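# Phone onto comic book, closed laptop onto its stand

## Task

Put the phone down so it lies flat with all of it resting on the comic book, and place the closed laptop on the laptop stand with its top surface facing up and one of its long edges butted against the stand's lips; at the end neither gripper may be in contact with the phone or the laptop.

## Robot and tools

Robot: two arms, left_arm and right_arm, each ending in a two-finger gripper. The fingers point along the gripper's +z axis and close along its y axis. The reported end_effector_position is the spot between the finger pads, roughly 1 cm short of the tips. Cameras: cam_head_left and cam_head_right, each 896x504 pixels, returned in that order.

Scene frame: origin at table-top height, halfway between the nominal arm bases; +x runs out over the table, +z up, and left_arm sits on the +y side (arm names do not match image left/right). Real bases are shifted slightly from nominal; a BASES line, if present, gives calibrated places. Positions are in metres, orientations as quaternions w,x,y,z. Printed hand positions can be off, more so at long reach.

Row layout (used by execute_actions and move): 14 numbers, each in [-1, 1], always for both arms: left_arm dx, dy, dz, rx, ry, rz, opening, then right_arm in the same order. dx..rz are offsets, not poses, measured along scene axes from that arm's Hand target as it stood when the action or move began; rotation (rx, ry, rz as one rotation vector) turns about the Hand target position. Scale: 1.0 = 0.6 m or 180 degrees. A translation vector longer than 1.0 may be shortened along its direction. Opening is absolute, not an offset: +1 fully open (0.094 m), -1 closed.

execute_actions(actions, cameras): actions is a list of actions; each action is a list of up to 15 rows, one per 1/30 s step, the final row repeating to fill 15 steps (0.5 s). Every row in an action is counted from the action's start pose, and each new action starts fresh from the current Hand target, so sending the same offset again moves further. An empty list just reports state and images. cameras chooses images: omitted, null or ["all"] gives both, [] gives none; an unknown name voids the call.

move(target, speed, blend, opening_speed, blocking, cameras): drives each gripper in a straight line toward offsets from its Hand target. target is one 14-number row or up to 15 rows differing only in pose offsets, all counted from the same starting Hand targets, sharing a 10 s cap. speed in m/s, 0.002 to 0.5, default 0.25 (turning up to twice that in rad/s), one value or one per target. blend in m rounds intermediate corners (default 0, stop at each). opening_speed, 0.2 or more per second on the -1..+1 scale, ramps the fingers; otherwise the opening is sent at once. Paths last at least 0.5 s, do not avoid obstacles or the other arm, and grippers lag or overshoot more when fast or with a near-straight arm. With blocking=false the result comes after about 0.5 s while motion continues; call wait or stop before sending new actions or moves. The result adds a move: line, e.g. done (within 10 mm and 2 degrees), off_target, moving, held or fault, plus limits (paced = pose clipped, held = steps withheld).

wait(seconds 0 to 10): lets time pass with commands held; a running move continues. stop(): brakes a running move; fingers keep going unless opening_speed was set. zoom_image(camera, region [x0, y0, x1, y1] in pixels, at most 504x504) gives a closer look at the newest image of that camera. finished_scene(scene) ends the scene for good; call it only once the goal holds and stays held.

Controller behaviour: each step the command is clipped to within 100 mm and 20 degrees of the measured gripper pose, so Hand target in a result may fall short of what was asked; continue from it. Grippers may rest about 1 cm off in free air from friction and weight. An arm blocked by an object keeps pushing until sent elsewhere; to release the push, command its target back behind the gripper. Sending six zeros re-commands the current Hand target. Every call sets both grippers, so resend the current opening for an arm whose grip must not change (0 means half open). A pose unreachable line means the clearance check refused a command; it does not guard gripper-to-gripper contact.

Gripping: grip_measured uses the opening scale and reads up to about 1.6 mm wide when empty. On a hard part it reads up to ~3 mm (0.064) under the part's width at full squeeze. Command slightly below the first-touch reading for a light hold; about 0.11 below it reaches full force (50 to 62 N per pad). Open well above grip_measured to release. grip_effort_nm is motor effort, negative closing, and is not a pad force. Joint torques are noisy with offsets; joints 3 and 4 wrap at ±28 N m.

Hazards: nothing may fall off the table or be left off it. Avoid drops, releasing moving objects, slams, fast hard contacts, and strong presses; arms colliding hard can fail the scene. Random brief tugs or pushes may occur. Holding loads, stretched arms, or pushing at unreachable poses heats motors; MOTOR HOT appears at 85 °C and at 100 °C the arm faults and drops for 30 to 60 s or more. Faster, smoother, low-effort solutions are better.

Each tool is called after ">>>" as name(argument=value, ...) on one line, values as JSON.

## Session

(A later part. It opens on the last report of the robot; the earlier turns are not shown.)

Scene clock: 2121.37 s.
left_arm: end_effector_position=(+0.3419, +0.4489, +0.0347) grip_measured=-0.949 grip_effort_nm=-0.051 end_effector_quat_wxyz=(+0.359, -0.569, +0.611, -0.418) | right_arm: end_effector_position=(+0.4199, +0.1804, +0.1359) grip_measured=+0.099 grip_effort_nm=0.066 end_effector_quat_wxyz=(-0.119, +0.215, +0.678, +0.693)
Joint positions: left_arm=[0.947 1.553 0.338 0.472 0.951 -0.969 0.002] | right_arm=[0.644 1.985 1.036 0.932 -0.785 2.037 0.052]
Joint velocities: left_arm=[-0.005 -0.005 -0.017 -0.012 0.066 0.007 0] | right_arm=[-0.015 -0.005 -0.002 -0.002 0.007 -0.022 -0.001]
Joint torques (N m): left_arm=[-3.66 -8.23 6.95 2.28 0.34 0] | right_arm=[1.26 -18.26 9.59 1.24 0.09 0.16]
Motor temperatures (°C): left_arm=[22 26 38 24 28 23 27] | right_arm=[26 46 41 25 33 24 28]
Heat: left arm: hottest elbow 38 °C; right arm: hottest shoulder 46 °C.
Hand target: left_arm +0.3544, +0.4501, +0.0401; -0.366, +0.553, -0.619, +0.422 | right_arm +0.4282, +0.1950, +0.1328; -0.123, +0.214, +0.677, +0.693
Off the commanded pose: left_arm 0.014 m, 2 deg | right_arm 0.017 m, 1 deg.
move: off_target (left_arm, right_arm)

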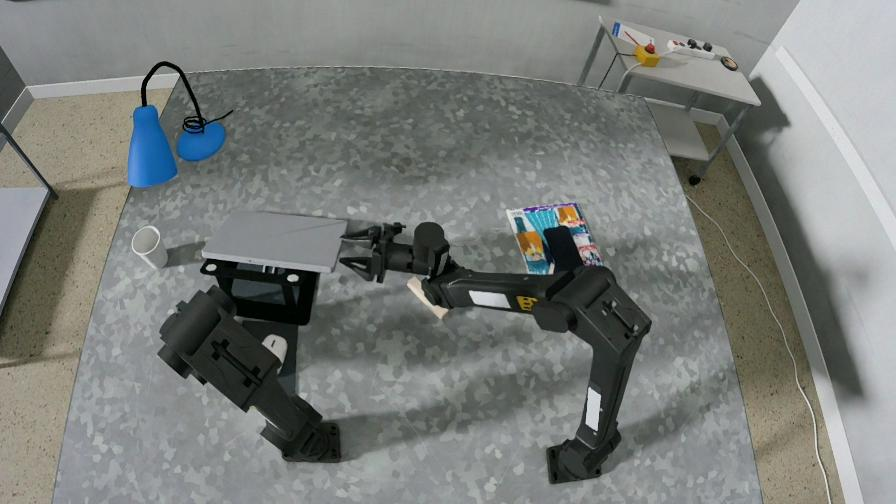

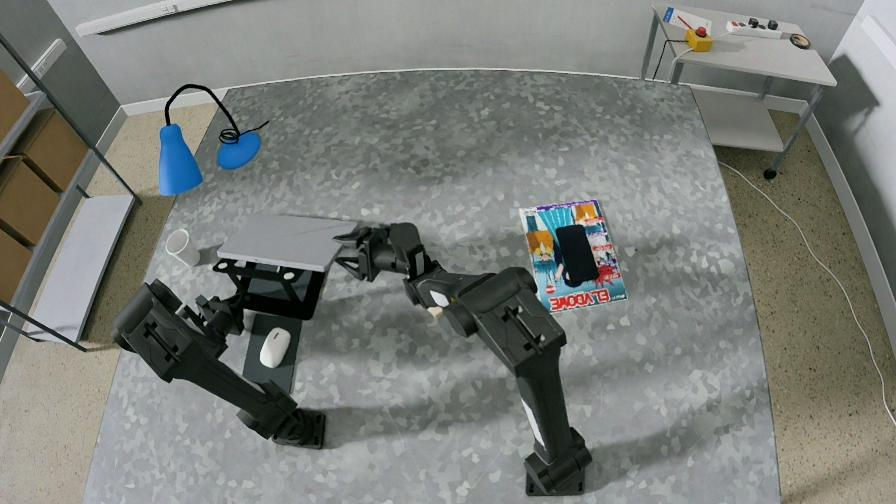

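>>> move(target=[[0,0,0,0,0,0,-0.95,0.003,0.02,0.0,0,0,0,0.1]], speed=0.04)

>>> zoom_image(camera="cam_head_left", region=[270, 190, 400, 300])

>>> zoom_image(camera="cam_head_right", region=[270, 190, 400, 300])

Scene clock: 2125.00 s.
left_arm: end_effector_position=(+0.3419, +0.4489, +0.0347) grip_measured=-0.949 grip_effort_nm=-0.056 end_effector_quat_wxyz=(+0.359, -0.569, +0.611, -0.418) | right_arm: end_effector_position=(+0.4231, +0.1857, +0.1349) grip_measured=+0.099 grip_effort_nm=0.061 end_effector_quat_wxyz=(-0.118, +0.219, +0.678, +0.692)
Joint positions: left_arm=[0.947 1.553 0.338 0.472 0.951 -0.969 0.002] | right_arm=[0.649 1.993 1.052 0.921 -0.773 2.039 0.052]
Joint velocities: left_arm=[0.005 -0.015 0.002 0.002 0.022 0.007 0] | right_arm=[-0.005 -0.015 -0.002 -0.007 -0.022 0.022 -0.001]
Joint torques (N m): left_arm=[-3.08 -8.18 6.93 2.43 0.38 0.03] | right_arm=[1.96 -17.44 10.39 1.05 0.2 0.15]
Motor temperatures (°C): left_arm=[22 26 38 24 28 23 27] | right_arm=[26 46 42 25 33 24 28]
Heat: left arm: hottest elbow 38 °C; right arm: hottest shoulder 46 °C.
Hand target: left_arm +0.3544, +0.4501, +0.0401; -0.366, +0.553, -0.619, +0.422 | right_arm +0.4301, +0.2069, +0.1324; -0.124, +0.214, +0.677, +0.693
Off the commanded pose: left_arm 0.014 m, 2 deg | right_arm 0.022 m, 1 deg.
move: off_target (left_arm, right_arm)

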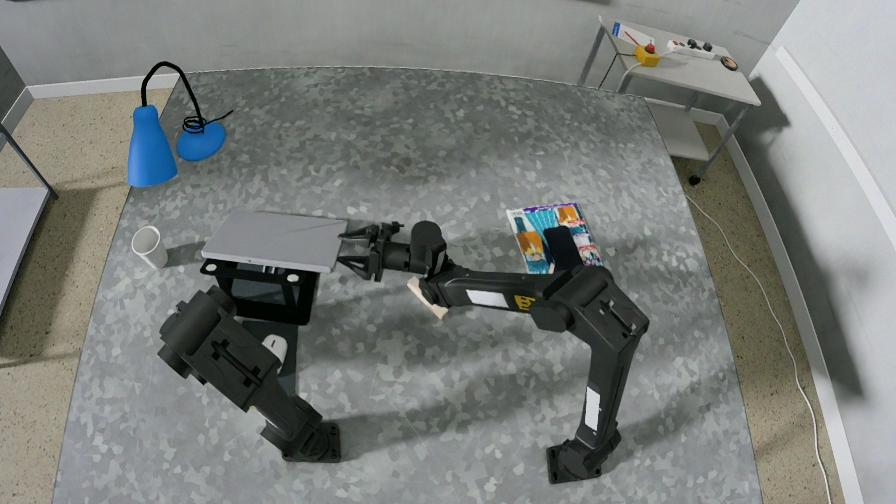

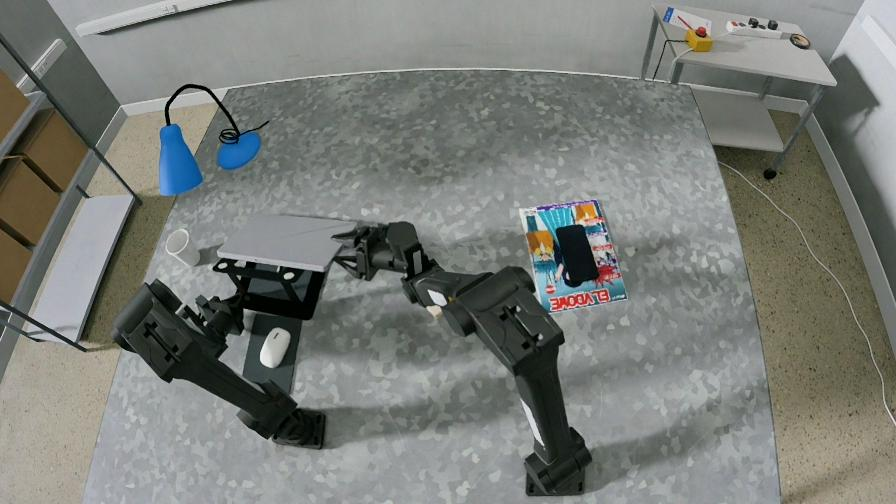

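Scaled by 3.877.

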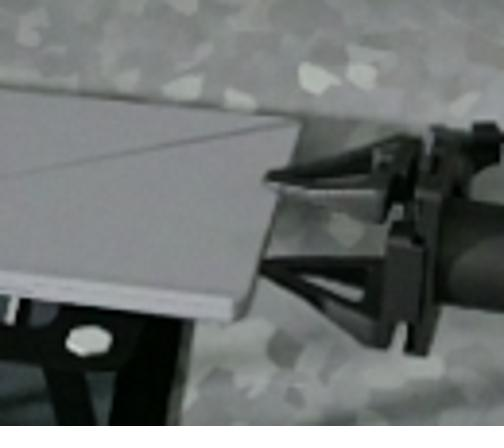

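Scaled by 3.877.

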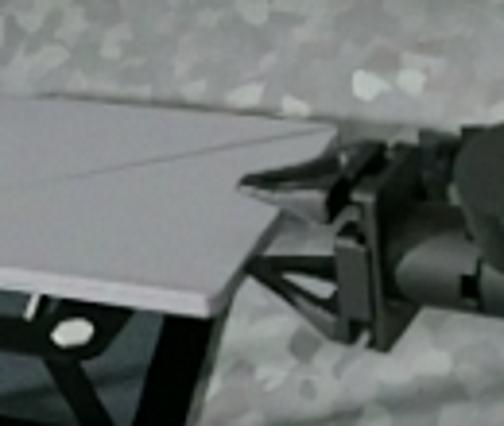

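>>> execute_actions(actions=[])

>>> zoom_image(camera="cam_head_left", region=[180, 190, 360, 300])

>>> zoom_image(camera="cam_head_right", region=[150, 180, 400, 310])

Scene clock: 2141.50 s.
left_arm: end_effector_position=(+0.3419, +0.4489, +0.0347) grip_measured=-0.949 grip_effort_nm=-0.051 end_effector_quat_wxyz=(+0.359, -0.569, +0.611, -0.418) | right_arm: end_effector_position=(+0.4233, +0.1859, +0.1351) grip_measured=+0.099 grip_effort_nm=0.066 end_effector_quat_wxyz=(-0.119, +0.220, +0.678, +0.692)
Joint positions: left_arm=[0.947 1.553 0.338 0.472 0.951 -0.969 0.002] | right_arm=[0.649 1.993 1.053 0.92 -0.772 2.04 0.052]
Joint velocities: left_arm=[-0.015 -0.005 -0.022 -0.007 -0.007 0.007 -0.001] | right_arm=[-0.005 0.005 0.007 -0.012 -0.037 -0.007 0]
Joint torques (N m): left_arm=[-4.25 -8.41 6.9 2.28 0.42 -0.03] | right_arm=[1.9 -17.44 10.33 1.05 0.17 0.13]
Motor temperatures (°C): left_arm=[22 26 38 24 28 23 27] | right_arm=[26 46 45 25 32 24 28]
Heat: left arm: hottest elbow 38 °C; right arm: hottest shoulder 46 °C.
Hand target: left_arm +0.3544, +0.4501, +0.0401; -0.366, +0.553, -0.619, +0.422 | right_arm +0.4301, +0.2069, +0.1325; -0.123, +0.214, +0.677, +0.693
Tool commands: left_gripper/opening=-0.95 right_gripper/opening=+0.1
Off the commanded pose: left_arm 0.014 m, 2 deg | right_arm 0.022 m, 1 deg.

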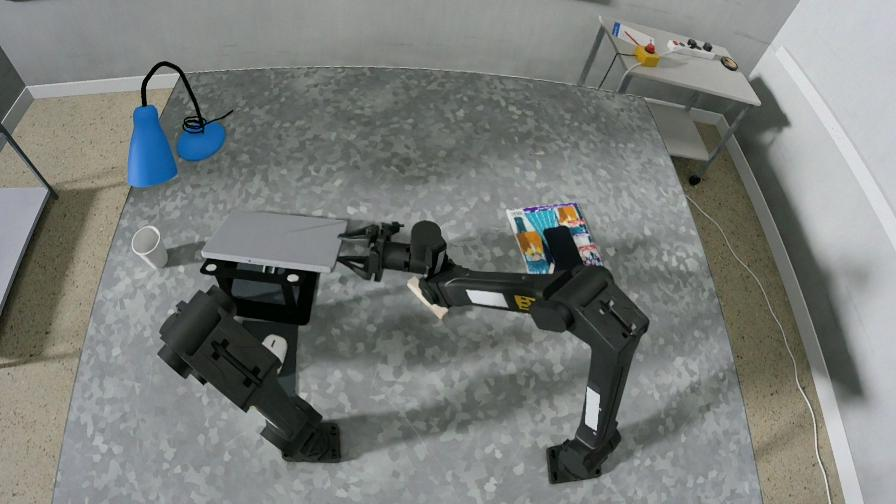

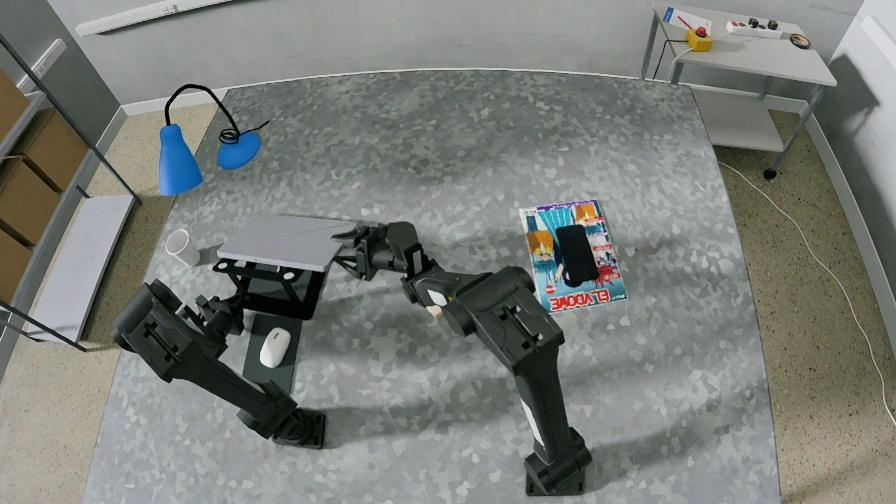

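Scaled by 2.800.

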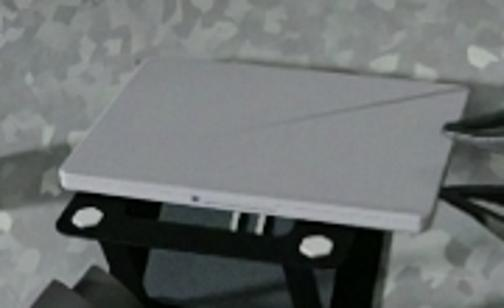

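Scaled by 2.016.

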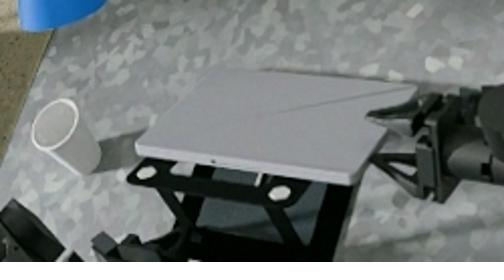

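>>> move(target=[0,0,0,0,0,0,-0.95,0,0.025,-0.003,0,0,0,0.1], speed=0.04)

>>> zoom_image(camera="cam_head_left", region=[180, 190, 360, 300])

>>> zoom_image(camera="cam_head_right", region=[200, 190, 380, 300])

Scene clock: 2149.10 s.
left_arm: end_effector_position=(+0.3428, +0.4483, +0.0350) grip_measured=-0.949 grip_effort_nm=-0.056 end_effector_quat_wxyz=(+0.360, -0.567, +0.612, -0.418) | right_arm: end_effector_position=(+0.4254, +0.1898, +0.1351) grip_measured=+0.099 grip_effort_nm=0.071 end_effector_quat_wxyz=(-0.118, +0.224, +0.676, +0.692)
Joint positions: left_arm=[0.943 1.553 0.338 0.475 0.95 -0.969 0.002] | right_arm=[0.654 1.999 1.063 0.916 -0.76 2.045 0.052]
Joint velocities: left_arm=[-0.005 -0.005 -0.017 -0.012 -0.051 -0.037 0] | right_arm=[-0.005 0.005 0.017 -0.012 -0.007 -0.11 -0.001]
Joint torques (N m): left_arm=[-3.02 -9.29 7.15 2.19 0.46 0] | right_arm=[2.96 -16.79 11.32 0.91 0.46 0.09]
Motor temperatures (°C): left_arm=[22 26 38 24 28 23 27] | right_arm=[26 46 46 25 32 24 28]
Heat: left arm: hottest elbow 38 °C; right arm: hottest shoulder 46 °C.
Hand target: left_arm +0.3544, +0.4500, +0.0401; -0.366, +0.553, -0.619, +0.422 | right_arm +0.4302, +0.2219, +0.1306; -0.124, +0.214, +0.677, +0.693
Off the commanded pose: left_arm 0.013 m, 2 deg | right_arm 0.033 m, 1 deg.
move: off_target (left_arm, right_arm)

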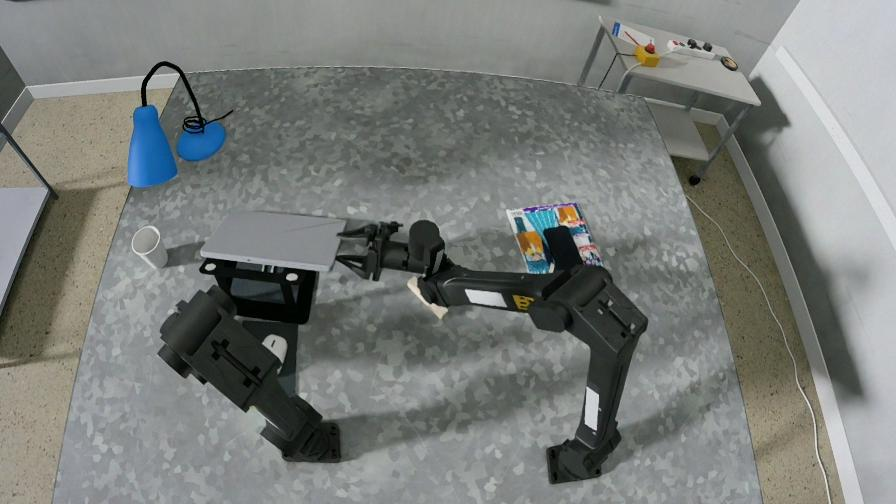

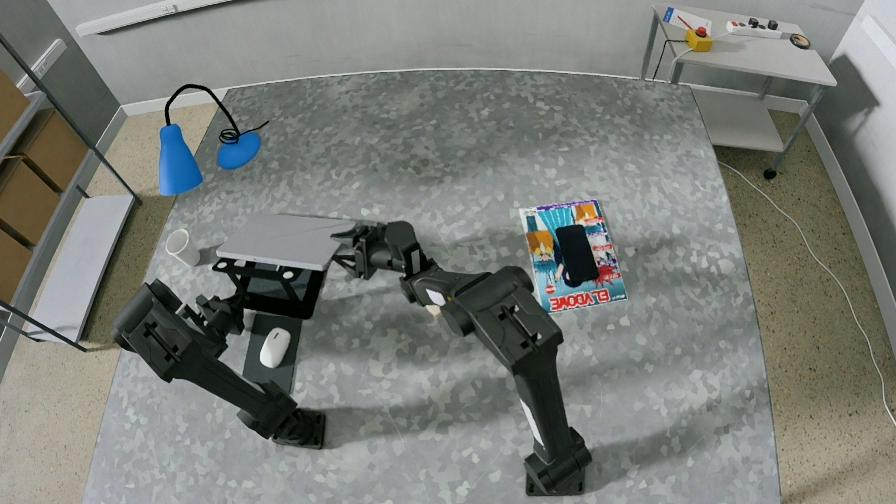

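Scaled by 2.800.

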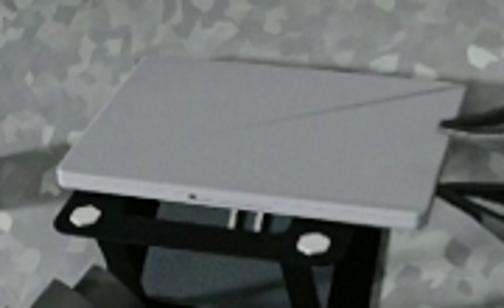

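Scaled by 2.800.

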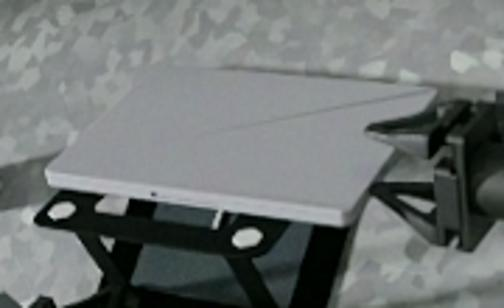

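>>> move(target=[[0,0,0,0,0,0,-0.95,0,-0.035,0,0,0,0,0.1],[0,0,0,0,0,0,-0.95,-0.010,-0.035,-0.02,0,0,0,0.1]], speed=0.05)

>>> zoom_image(camera="cam_head_left", region=[180, 190, 360, 300])

>>> zoom_image(camera="cam_head_right", region=[200, 190, 380, 300])

Scene clock: 2153.33 s.
left_arm: end_effector_position=(+0.3428, +0.4483, +0.0350) grip_measured=-0.949 grip_effort_nm=-0.051 end_effector_quat_wxyz=(+0.360, -0.567, +0.612, -0.418) | right_arm: end_effector_position=(+0.4243, +0.1896, +0.1353) grip_measured=+0.099 grip_effort_nm=0.066 end_effector_quat_wxyz=(-0.118, +0.216, +0.675, +0.696)
Joint positions: left_arm=[0.943 1.553 0.338 0.475 0.95 -0.969 0.002] | right_arm=[0.653 2.005 1.063 0.937 -0.771 2.045 0.052]
Joint velocities: left_arm=[0.005 -0.005 -0.002 0.022 0.022 -0.037 -0.002] | right_arm=[0.015 -0.005 -0.002 -0.002 0.007 -0.022 0.001]
Joint torques (N m): left_arm=[-3.78 -8.41 7.02 2.14 0.46 -0.02] | right_arm=[1.55 -17.44 7.72 1.98 0.08 0.08]
Motor temperatures (°C): left_arm=[22 26 38 24 28 23 27] | right_arm=[26 46 45 25 32 24 28]
Heat: left arm: hottest elbow 38 °C; right arm: hottest shoulder 46 °C.
Hand target: left_arm +0.3544, +0.4500, +0.0401; -0.366, +0.553, -0.619, +0.422 | right_arm +0.4237, +0.2009, +0.1188; -0.124, +0.214, +0.677, +0.693
Off the commanded pose: left_arm 0.013 m, 2 deg | right_arm 0.020 m, 1 deg.
move: off_target (left_arm, right_arm)

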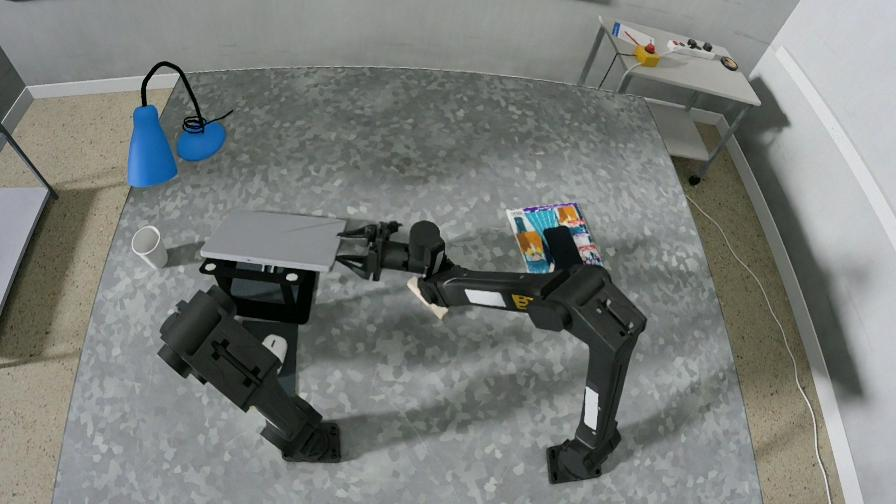

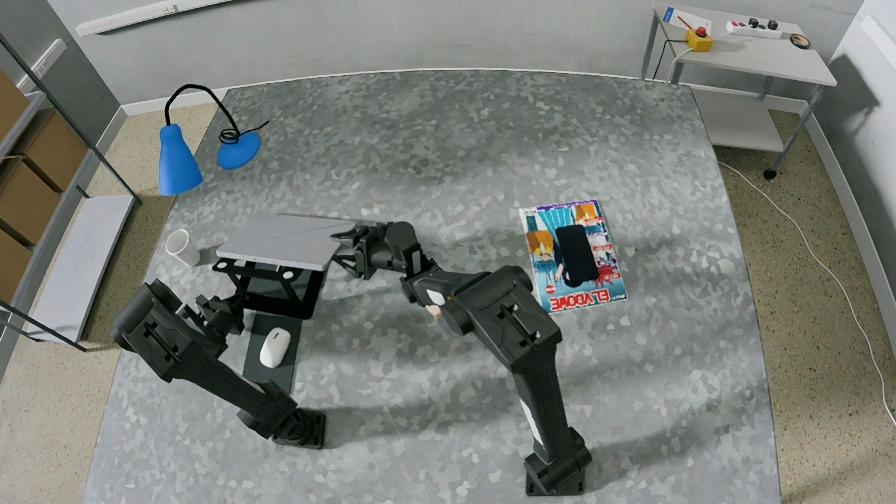

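Scaled by 2.800.

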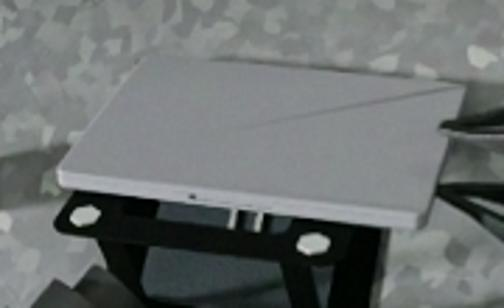

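Scaled by 2.800.

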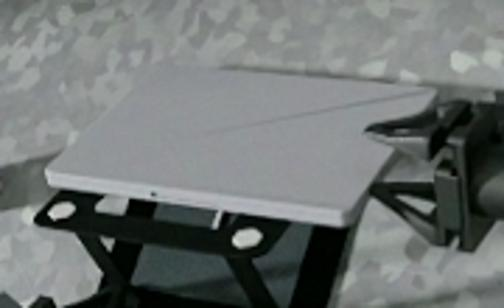

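>>> move(target=[[0,0,0,0,0,0,-0.95,0,-0.03,-0.01,0,0,0,0.1],[0,0,0,0,0,0,-0.95,0,-0.04,-0.02,0,0,0,0.1]], speed=0.05)

>>> zoom_image(camera="cam_head_left", region=[180, 190, 360, 300])

>>> zoom_image(camera="cam_head_right", region=[200, 190, 380, 300])

Scene clock: 2156.67 s.
left_arm: end_effector_position=(+0.3429, +0.4481, +0.0351) grip_measured=-0.949 grip_effort_nm=-0.051 end_effector_quat_wxyz=(+0.360, -0.567, +0.612, -0.418) | right_arm: end_effector_position=(+0.4209, +0.1841, +0.1286) grip_measured=+0.099 grip_effort_nm=0.061 end_effector_quat_wxyz=(-0.122, +0.204, +0.674, +0.699)
Joint positions: left_arm=[0.943 1.553 0.338 0.475 0.95 -0.969 0.002] | right_arm=[0.644 2.022 1.051 0.982 -0.8 2.045 0.052]
Joint velocities: left_arm=[-0.015 -0.005 -0.002 0.002 -0.007 -0.007 -0.001] | right_arm=[0.005 0.005 0.017 0.012 -0.007 0.007 0]
Joint torques (N m): left_arm=[-3.08 -8.59 7.02 2 0.44 0.02] | right_arm=[-0.21 -18.08 5.24 1.91 -0.07 0.08]
Motor temperatures (°C): left_arm=[22 26 38 24 28 23 27] | right_arm=[26 46 45 25 32 24 28]
Heat: left arm: hottest elbow 38 °C; right arm: hottest shoulder 46 °C.
Hand target: left_arm +0.3545, +0.4500, +0.0401; -0.366, +0.553, -0.619, +0.422 | right_arm +0.4232, +0.1769, +0.1071; -0.123, +0.214, +0.677, +0.693
Off the commanded pose: left_arm 0.013 m, 2 deg | right_arm 0.023 m, 1 deg.
move: off_target (left_arm, right_arm)

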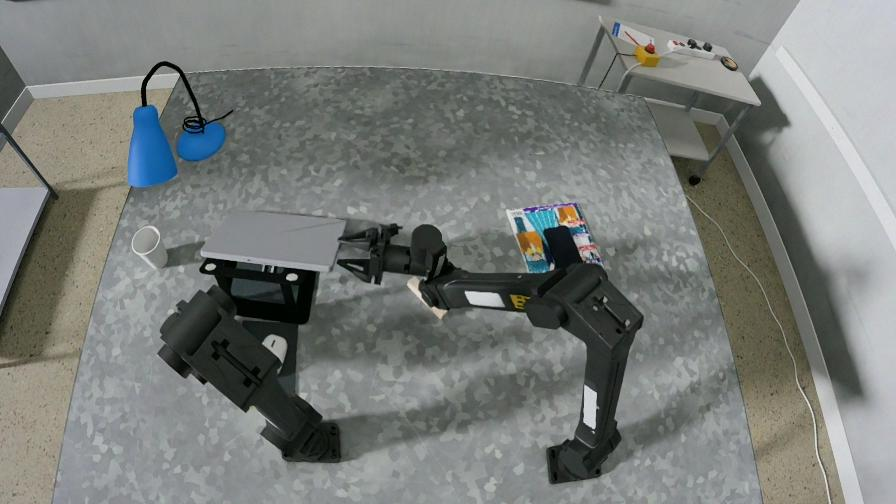

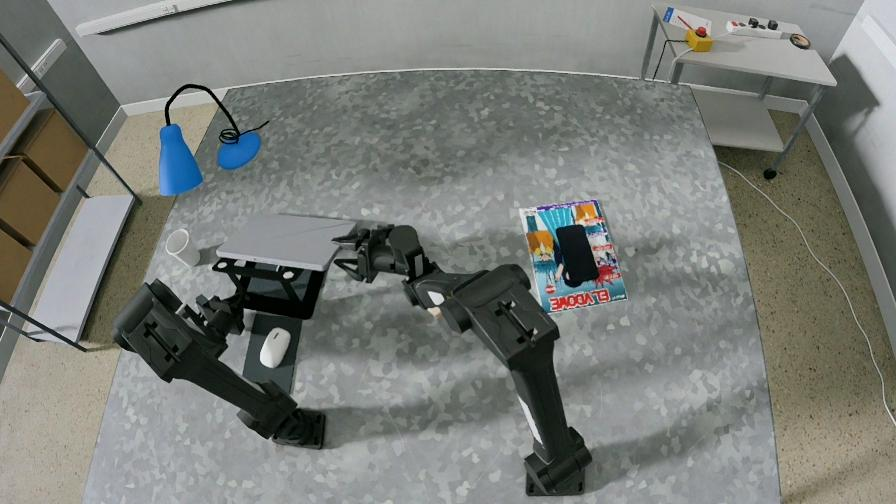

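Scaled by 2.800.

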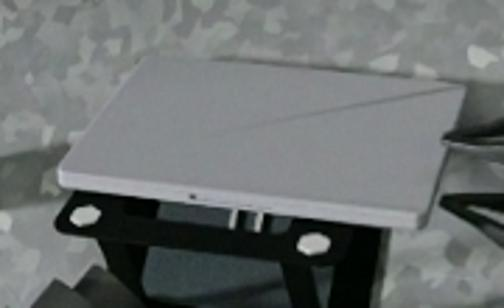

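Scaled by 2.800.

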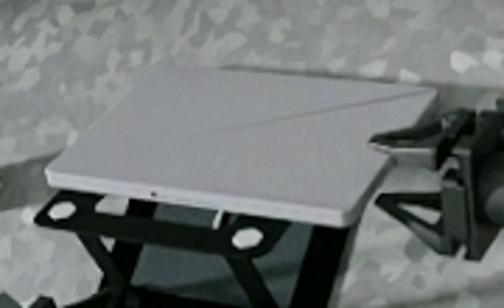

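>>> move(target=[[0,0,0,0,0,0,-0.95,0,0,0,0,0,0,0.3],[0,0,0,0,0,0,-0.95,0.005,0.05,0.012,0,0,0,0.3]], speed=0.04)

>>> zoom_image(camera="cam_head_left", region=[180, 190, 360, 300])

>>> zoom_image(camera="cam_head_right", region=[200, 190, 380, 300])

Scene clock: 2161.37 s.
left_arm: end_effector_position=(+0.3429, +0.4481, +0.0351) grip_measured=-0.949 grip_effort_nm=-0.051 end_effector_quat_wxyz=(+0.360, -0.567, +0.612, -0.418) | right_arm: end_effector_position=(+0.4198, +0.1926, +0.1181) grip_measured=+0.299 grip_effort_nm=0.066 end_effector_quat_wxyz=(-0.122, +0.218, +0.677, +0.692)
Joint positions: left_arm=[0.943 1.553 0.338 0.475 0.95 -0.969 0.002] | right_arm=[0.662 2.037 1.059 0.962 -0.766 2.045 0.061]
Joint velocities: left_arm=[-0.005 -0.005 0.002 0.007 0.066 0.066 0.001] | right_arm=[-0.015 -0.015 0.002 -0.012 0.007 -0.037 -0.001]
Joint torques (N m): left_arm=[-3.02 -8.82 7.02 2.18 0.43 0.05] | right_arm=[1.26 -18.08 9.2 1.17 0.09 0.08]
Motor temperatures (°C): left_arm=[22 26 38 24 28 23 27] | right_arm=[26 46 44 25 31 24 28]
Heat: left arm: hottest elbow 38 °C; right arm: hottest shoulder 46 °C.
Hand target: left_arm +0.3545, +0.4500, +0.0401; -0.366, +0.553, -0.619, +0.422 | right_arm +0.4267, +0.2069, +0.1139; -0.124, +0.214, +0.677, +0.693
Off the commanded pose: left_arm 0.013 m, 2 deg | right_arm 0.016 m, 1 deg.
move: off_target (left_arm, right_arm)

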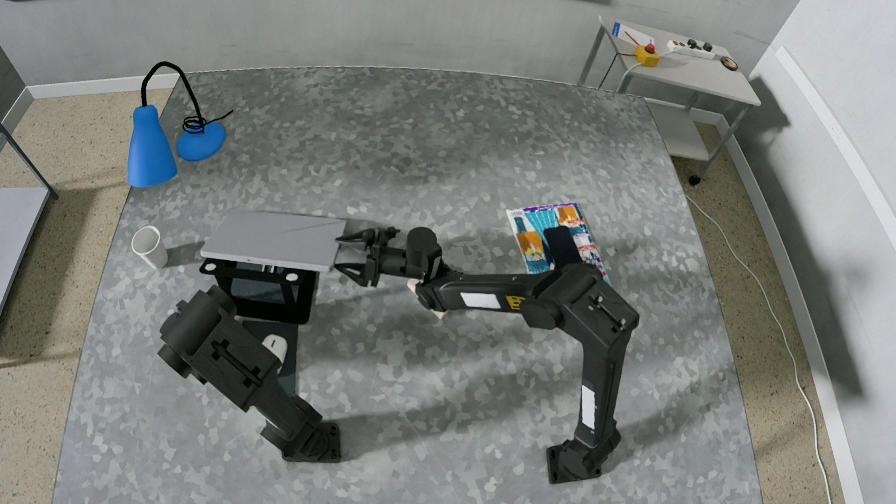

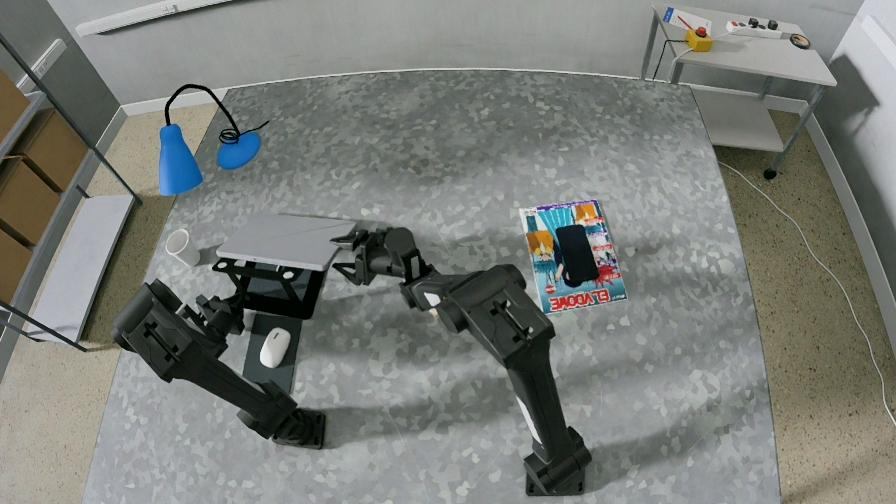

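Scaled by 2.800.

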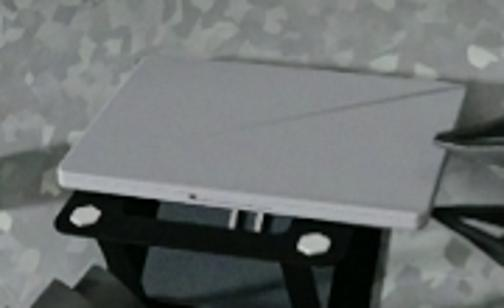

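Scaled by 2.800.

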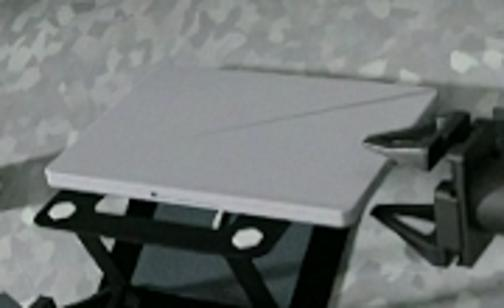

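>>> move(target=[0,0,0,0,0,0,-0.95,0.008,0.03,0.01,0,0,0,0.3], speed=0.04)

>>> zoom_image(camera="cam_head_left", region=[180, 190, 360, 300])

>>> zoom_image(camera="cam_head_right", region=[200, 190, 380, 300])

Scene clock: 2165.70 s.
left_arm: end_effector_position=(+0.3429, +0.4481, +0.0351) grip_measured=-0.949 grip_effort_nm=-0.056 end_effector_quat_wxyz=(+0.360, -0.567, +0.612, -0.418) | right_arm: end_effector_position=(+0.4250, +0.2097, +0.1236) grip_measured=+0.299 grip_effort_nm=0.066 end_effector_quat_wxyz=(-0.122, +0.219, +0.677, +0.692)
Joint positions: left_arm=[0.943 1.553 0.338 0.475 0.95 -0.969 0.002] | right_arm=[0.68 2.047 1.106 0.924 -0.747 2.045 0.061]
Joint velocities: left_arm=[0.015 0.005 0.007 0.007 -0.081 -0.037 -0.001] | right_arm=[0.015 -0.015 0.002 -0.017 -0.051 -0.051 0.001]
Joint torques (N m): left_arm=[-3.72 -9.05 6.98 2.09 0.43 -0.01] | right_arm=[1.32 -18.61 9.65 1.16 0.08 0.09]
Motor temperatures (°C): left_arm=[22 26 38 24 28 23 27] | right_arm=[26 46 44 25 31 24 27]
Heat: left arm: hottest elbow 38 °C; right arm: hottest shoulder 46 °C.
Hand target: left_arm +0.3545, +0.4500, +0.0401; -0.366, +0.553, -0.619, +0.422 | right_arm +0.4319, +0.2249, +0.1199; -0.124, +0.214, +0.677, +0.693
Off the commanded pose: left_arm 0.013 m, 2 deg | right_arm 0.017 m, 1 deg.
move: off_target (left_arm, right_arm)

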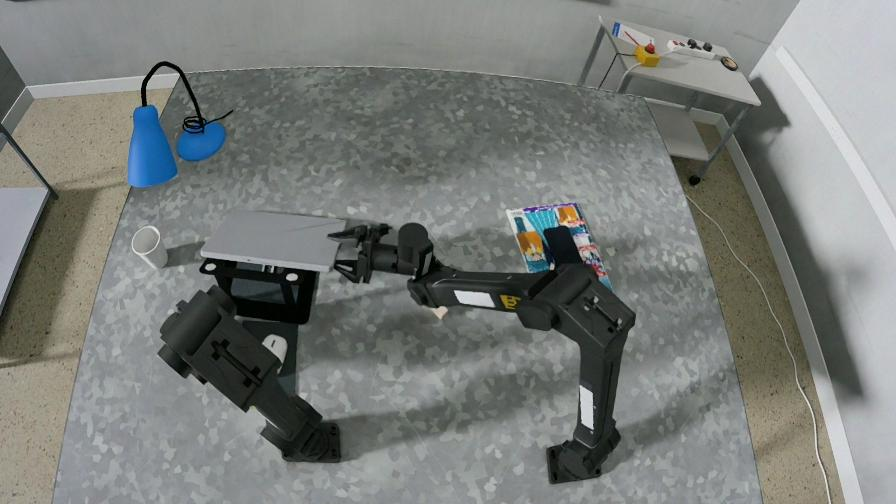

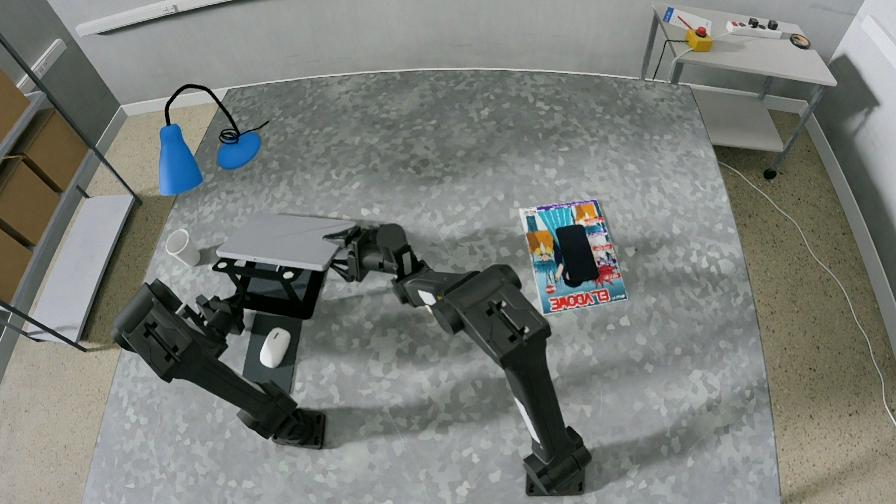

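Scaled by 2.800.

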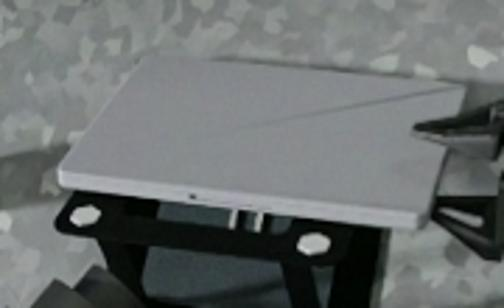

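Scaled by 2.800.

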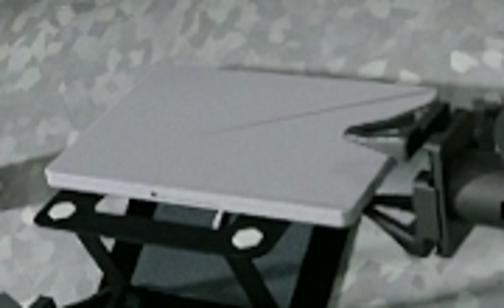

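>>> move(target=[0,0,0,0,0,0,-0.95,0,0,0,0,0,0,-0.85], opening_speed=0.4)

>>> zoom_image(camera="cam_head_left", region=[180, 190, 360, 300])

>>> zoom_image(camera="cam_head_right", region=[200, 190, 380, 300])

Scene clock: 2171.73 s.
left_arm: end_effector_position=(+0.3429, +0.4481, +0.0351) grip_measured=-0.949 grip_effort_nm=-0.051 end_effector_quat_wxyz=(+0.360, -0.567, +0.612, -0.418) | right_arm: end_effector_position=(+0.4215, +0.2117, +0.1096) grip_measured=-0.666 grip_effort_nm=-1.038 end_effector_quat_wxyz=(-0.129, +0.222, +0.684, +0.683)
Joint positions: left_arm=[0.943 1.553 0.338 0.475 0.95 -0.969 0.002] | right_arm=[0.685 2.065 1.106 0.913 -0.752 2.041 0.016]
Joint velocities: left_arm=[-0.005 -0.005 -0.017 -0.012 -0.037 0.022 0] | right_arm=[-0.015 -0.005 -0.002 0.002 -0.037 -0.037 0]
Joint torques (N m): left_arm=[-3.78 -8.76 6.95 2.15 0.4 0.02] | right_arm=[0.97 -20.31 9.5 1.48 0.24 0.12]
Motor temperatures (°C): left_arm=[22 26 38 24 28 23 27] | right_arm=[26 46 44 25 31 24 27]
Heat: left arm: hottest elbow 38 °C; right arm: hottest shoulder 46 °C.
Hand target: left_arm +0.3544, +0.4500, +0.0401; -0.366, +0.553, -0.619, +0.422 | right_arm +0.4319, +0.2248, +0.1198; -0.124, +0.214, +0.677, +0.693
Off the commanded pose: left_arm 0.013 m, 2 deg | right_arm 0.020 m, 2 deg.
move: off_target (left_arm, right_arm)

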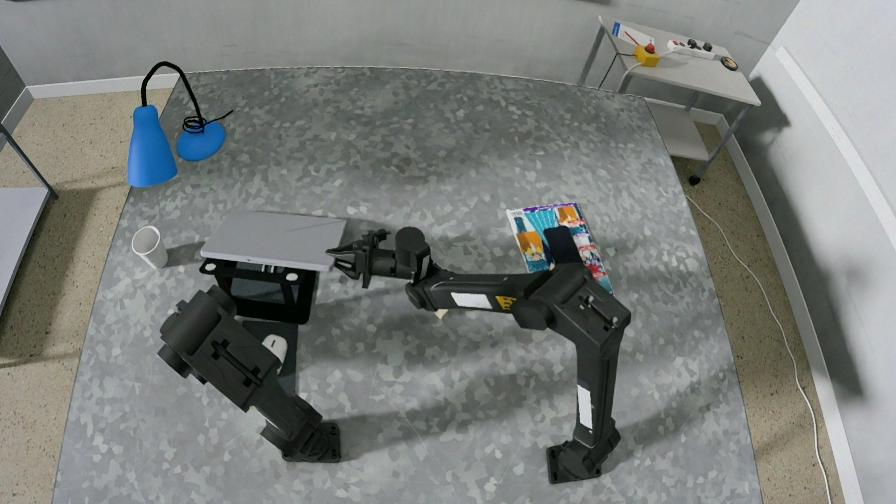

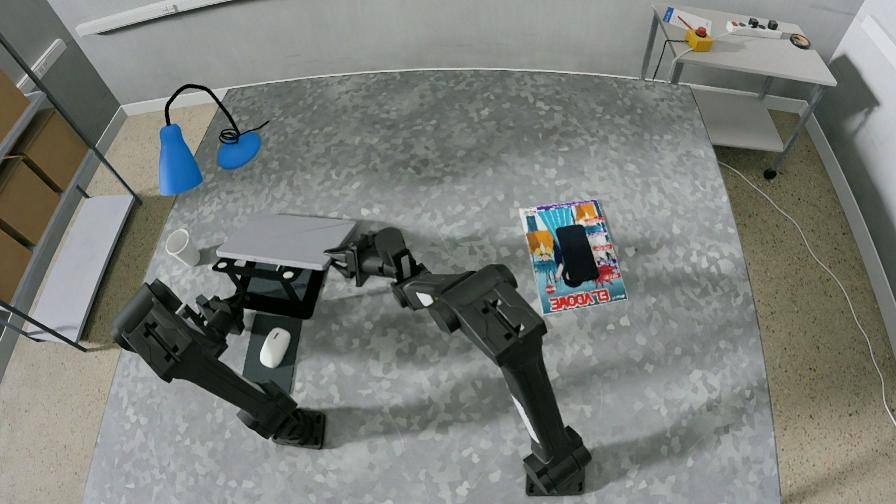

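Scaled by 2.800.

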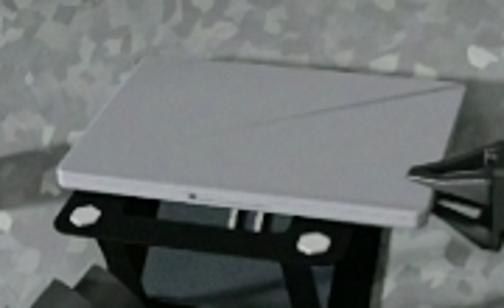

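Scaled by 2.800.

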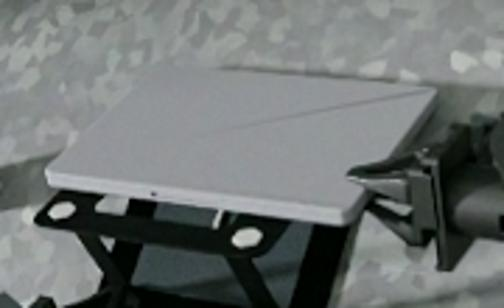

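>>> move(target=[0,0,0,0,0,0,-0.95,-0.03,0.0,0.10,0,0,0,-0.85], speed=0.06)

>>> zoom_image(camera="cam_head_left", region=[180, 190, 360, 300])

>>> zoom_image(camera="cam_head_right", region=[200, 190, 380, 300])

Scene clock: 2177.10 s.
left_arm: end_effector_position=(+0.3429, +0.4481, +0.0351) grip_measured=-0.949 grip_effort_nm=-0.051 end_effector_quat_wxyz=(+0.360, -0.567, +0.612, -0.418) | right_arm: end_effector_position=(+0.4174, +0.2176, +0.1210) grip_measured=-0.666 grip_effort_nm=-1.033 end_effector_quat_wxyz=(-0.129, +0.239, +0.695, +0.666)
Joint positions: left_arm=[0.943 1.553 0.338 0.475 0.95 -0.969 0.002] | right_arm=[0.701 2.013 1.106 0.799 -0.721 2.022 0.016]
Joint velocities: left_arm=[0.005 -0.015 -0.012 -0.017 -0.007 -0.066 -0.001] | right_arm=[-0.005 -0.005 -0.002 -0.007 0.066 -0.051 0.001]
Joint torques (N m): left_arm=[-3.43 -8.53 6.87 2.1 0.4 0.02] | right_arm=[1.38 -27.63 7.56 1.83 -0.19 0.35]
Motor temperatures (°C): left_arm=[22 26 38 24 28 23 27] | right_arm=[26 46 44 25 31 24 28]
Heat: left arm: hottest elbow 38 °C; right arm: hottest shoulder 46 °C.
Hand target: left_arm +0.3544, +0.4500, +0.0401; -0.366, +0.553, -0.619, +0.422 | right_arm +0.4151, +0.2254, +0.1801; -0.124, +0.214, +0.677, +0.693
Off the commanded pose: left_arm 0.013 m, 2 deg | right_arm 0.059 m, 5 deg.
move: off_target (left_arm, right_arm)

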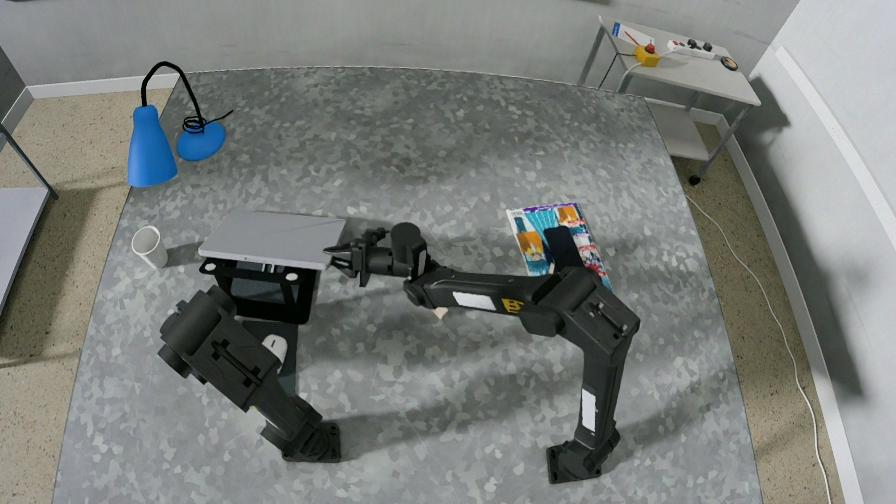

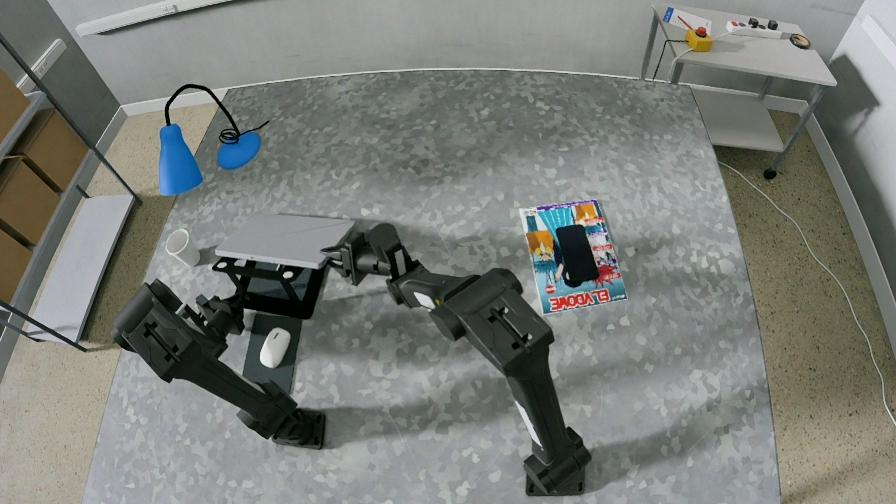

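Scaled by 2.800.

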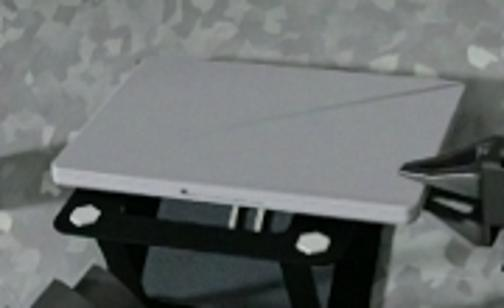

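Scaled by 2.800.

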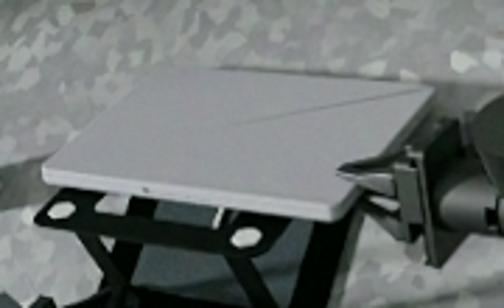

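>>> move(target=[0,0,0,0,0,0,-0.95,-0.05,0.02,0.06,0,-0.03,0.0,-0.85], speed=0.06)

>>> zoom_image(camera="cam_head_left", region=[180, 190, 360, 300])

>>> zoom_image(camera="cam_head_right", region=[200, 190, 380, 300])

Scene clock: 2181.63 s.
left_arm: end_effector_position=(+0.3429, +0.4481, +0.0351) grip_measured=-0.949 grip_effort_nm=-0.051 end_effector_quat_wxyz=(+0.360, -0.567, +0.612, -0.418) | right_arm: end_effector_position=(+0.4031, +0.2266, +0.1358) grip_measured=-0.667 grip_effort_nm=-1.038 end_effector_quat_wxyz=(-0.105, +0.240, +0.703, +0.661)
Joint positions: left_arm=[0.943 1.553 0.338 0.475 0.95 -0.969 0.002] | right_arm=[0.739 1.956 1.085 0.738 -0.651 1.977 0.016]
Joint velocities: left_arm=[-0.015 -0.005 0.002 -0.012 -0.007 -0.007 0] | right_arm=[-0.005 -0.015 -0.012 -0.012 0.007 -0.022 0]
Joint torques (N m): left_arm=[-2.61 -8.82 6.87 2.1 0.43 -0.01] | right_arm=[2.26 -29.33 7.38 2.28 -0.73 -0.06]
Motor temperatures (°C): left_arm=[22 26 38 24 28 23 27] | right_arm=[26 47 44 25 31 24 28]
Heat: left arm: hottest elbow 38 °C; right arm: hottest shoulder 47 °C.
Hand target: left_arm +0.3544, +0.4500, +0.0401; -0.366, +0.553, -0.619, +0.422 | right_arm +0.3859, +0.2380, +0.2166; -0.091, +0.181, +0.682, +0.702
Off the commanded pose: left_arm 0.013 m, 2 deg | right_arm 0.083 m, 9 deg.
move: off_target (left_arm, right_arm)

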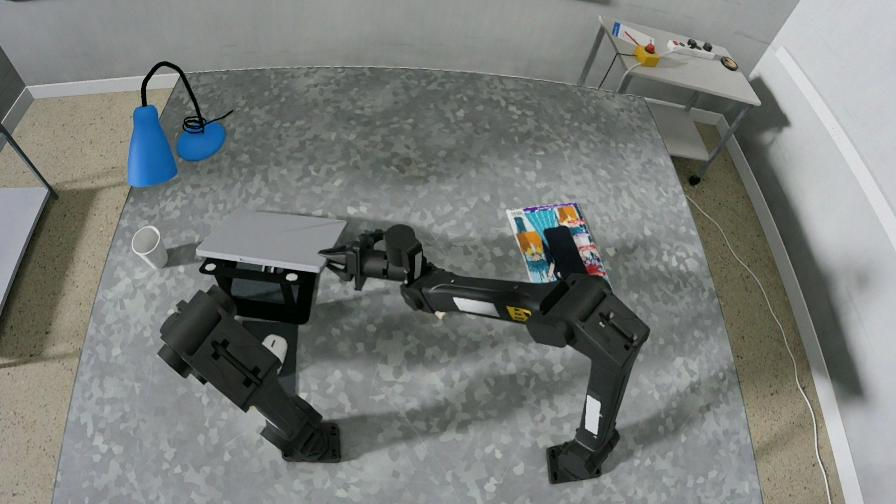

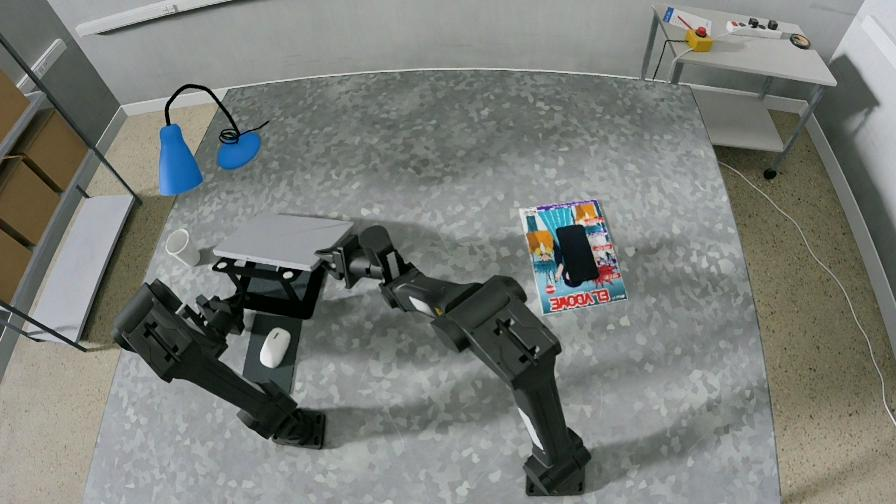

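Scaled by 2.800.

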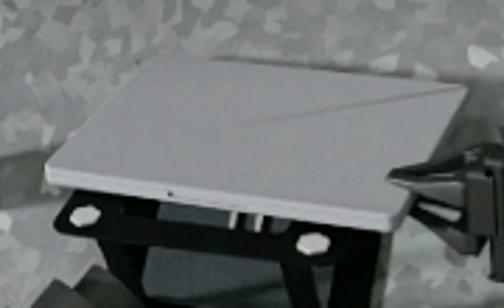

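Scaled by 2.800.

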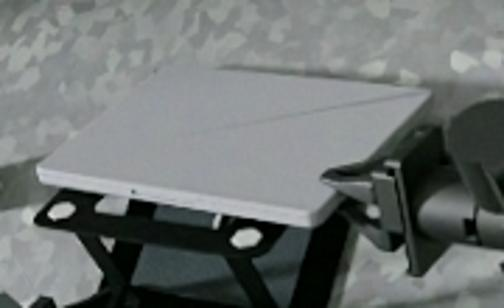

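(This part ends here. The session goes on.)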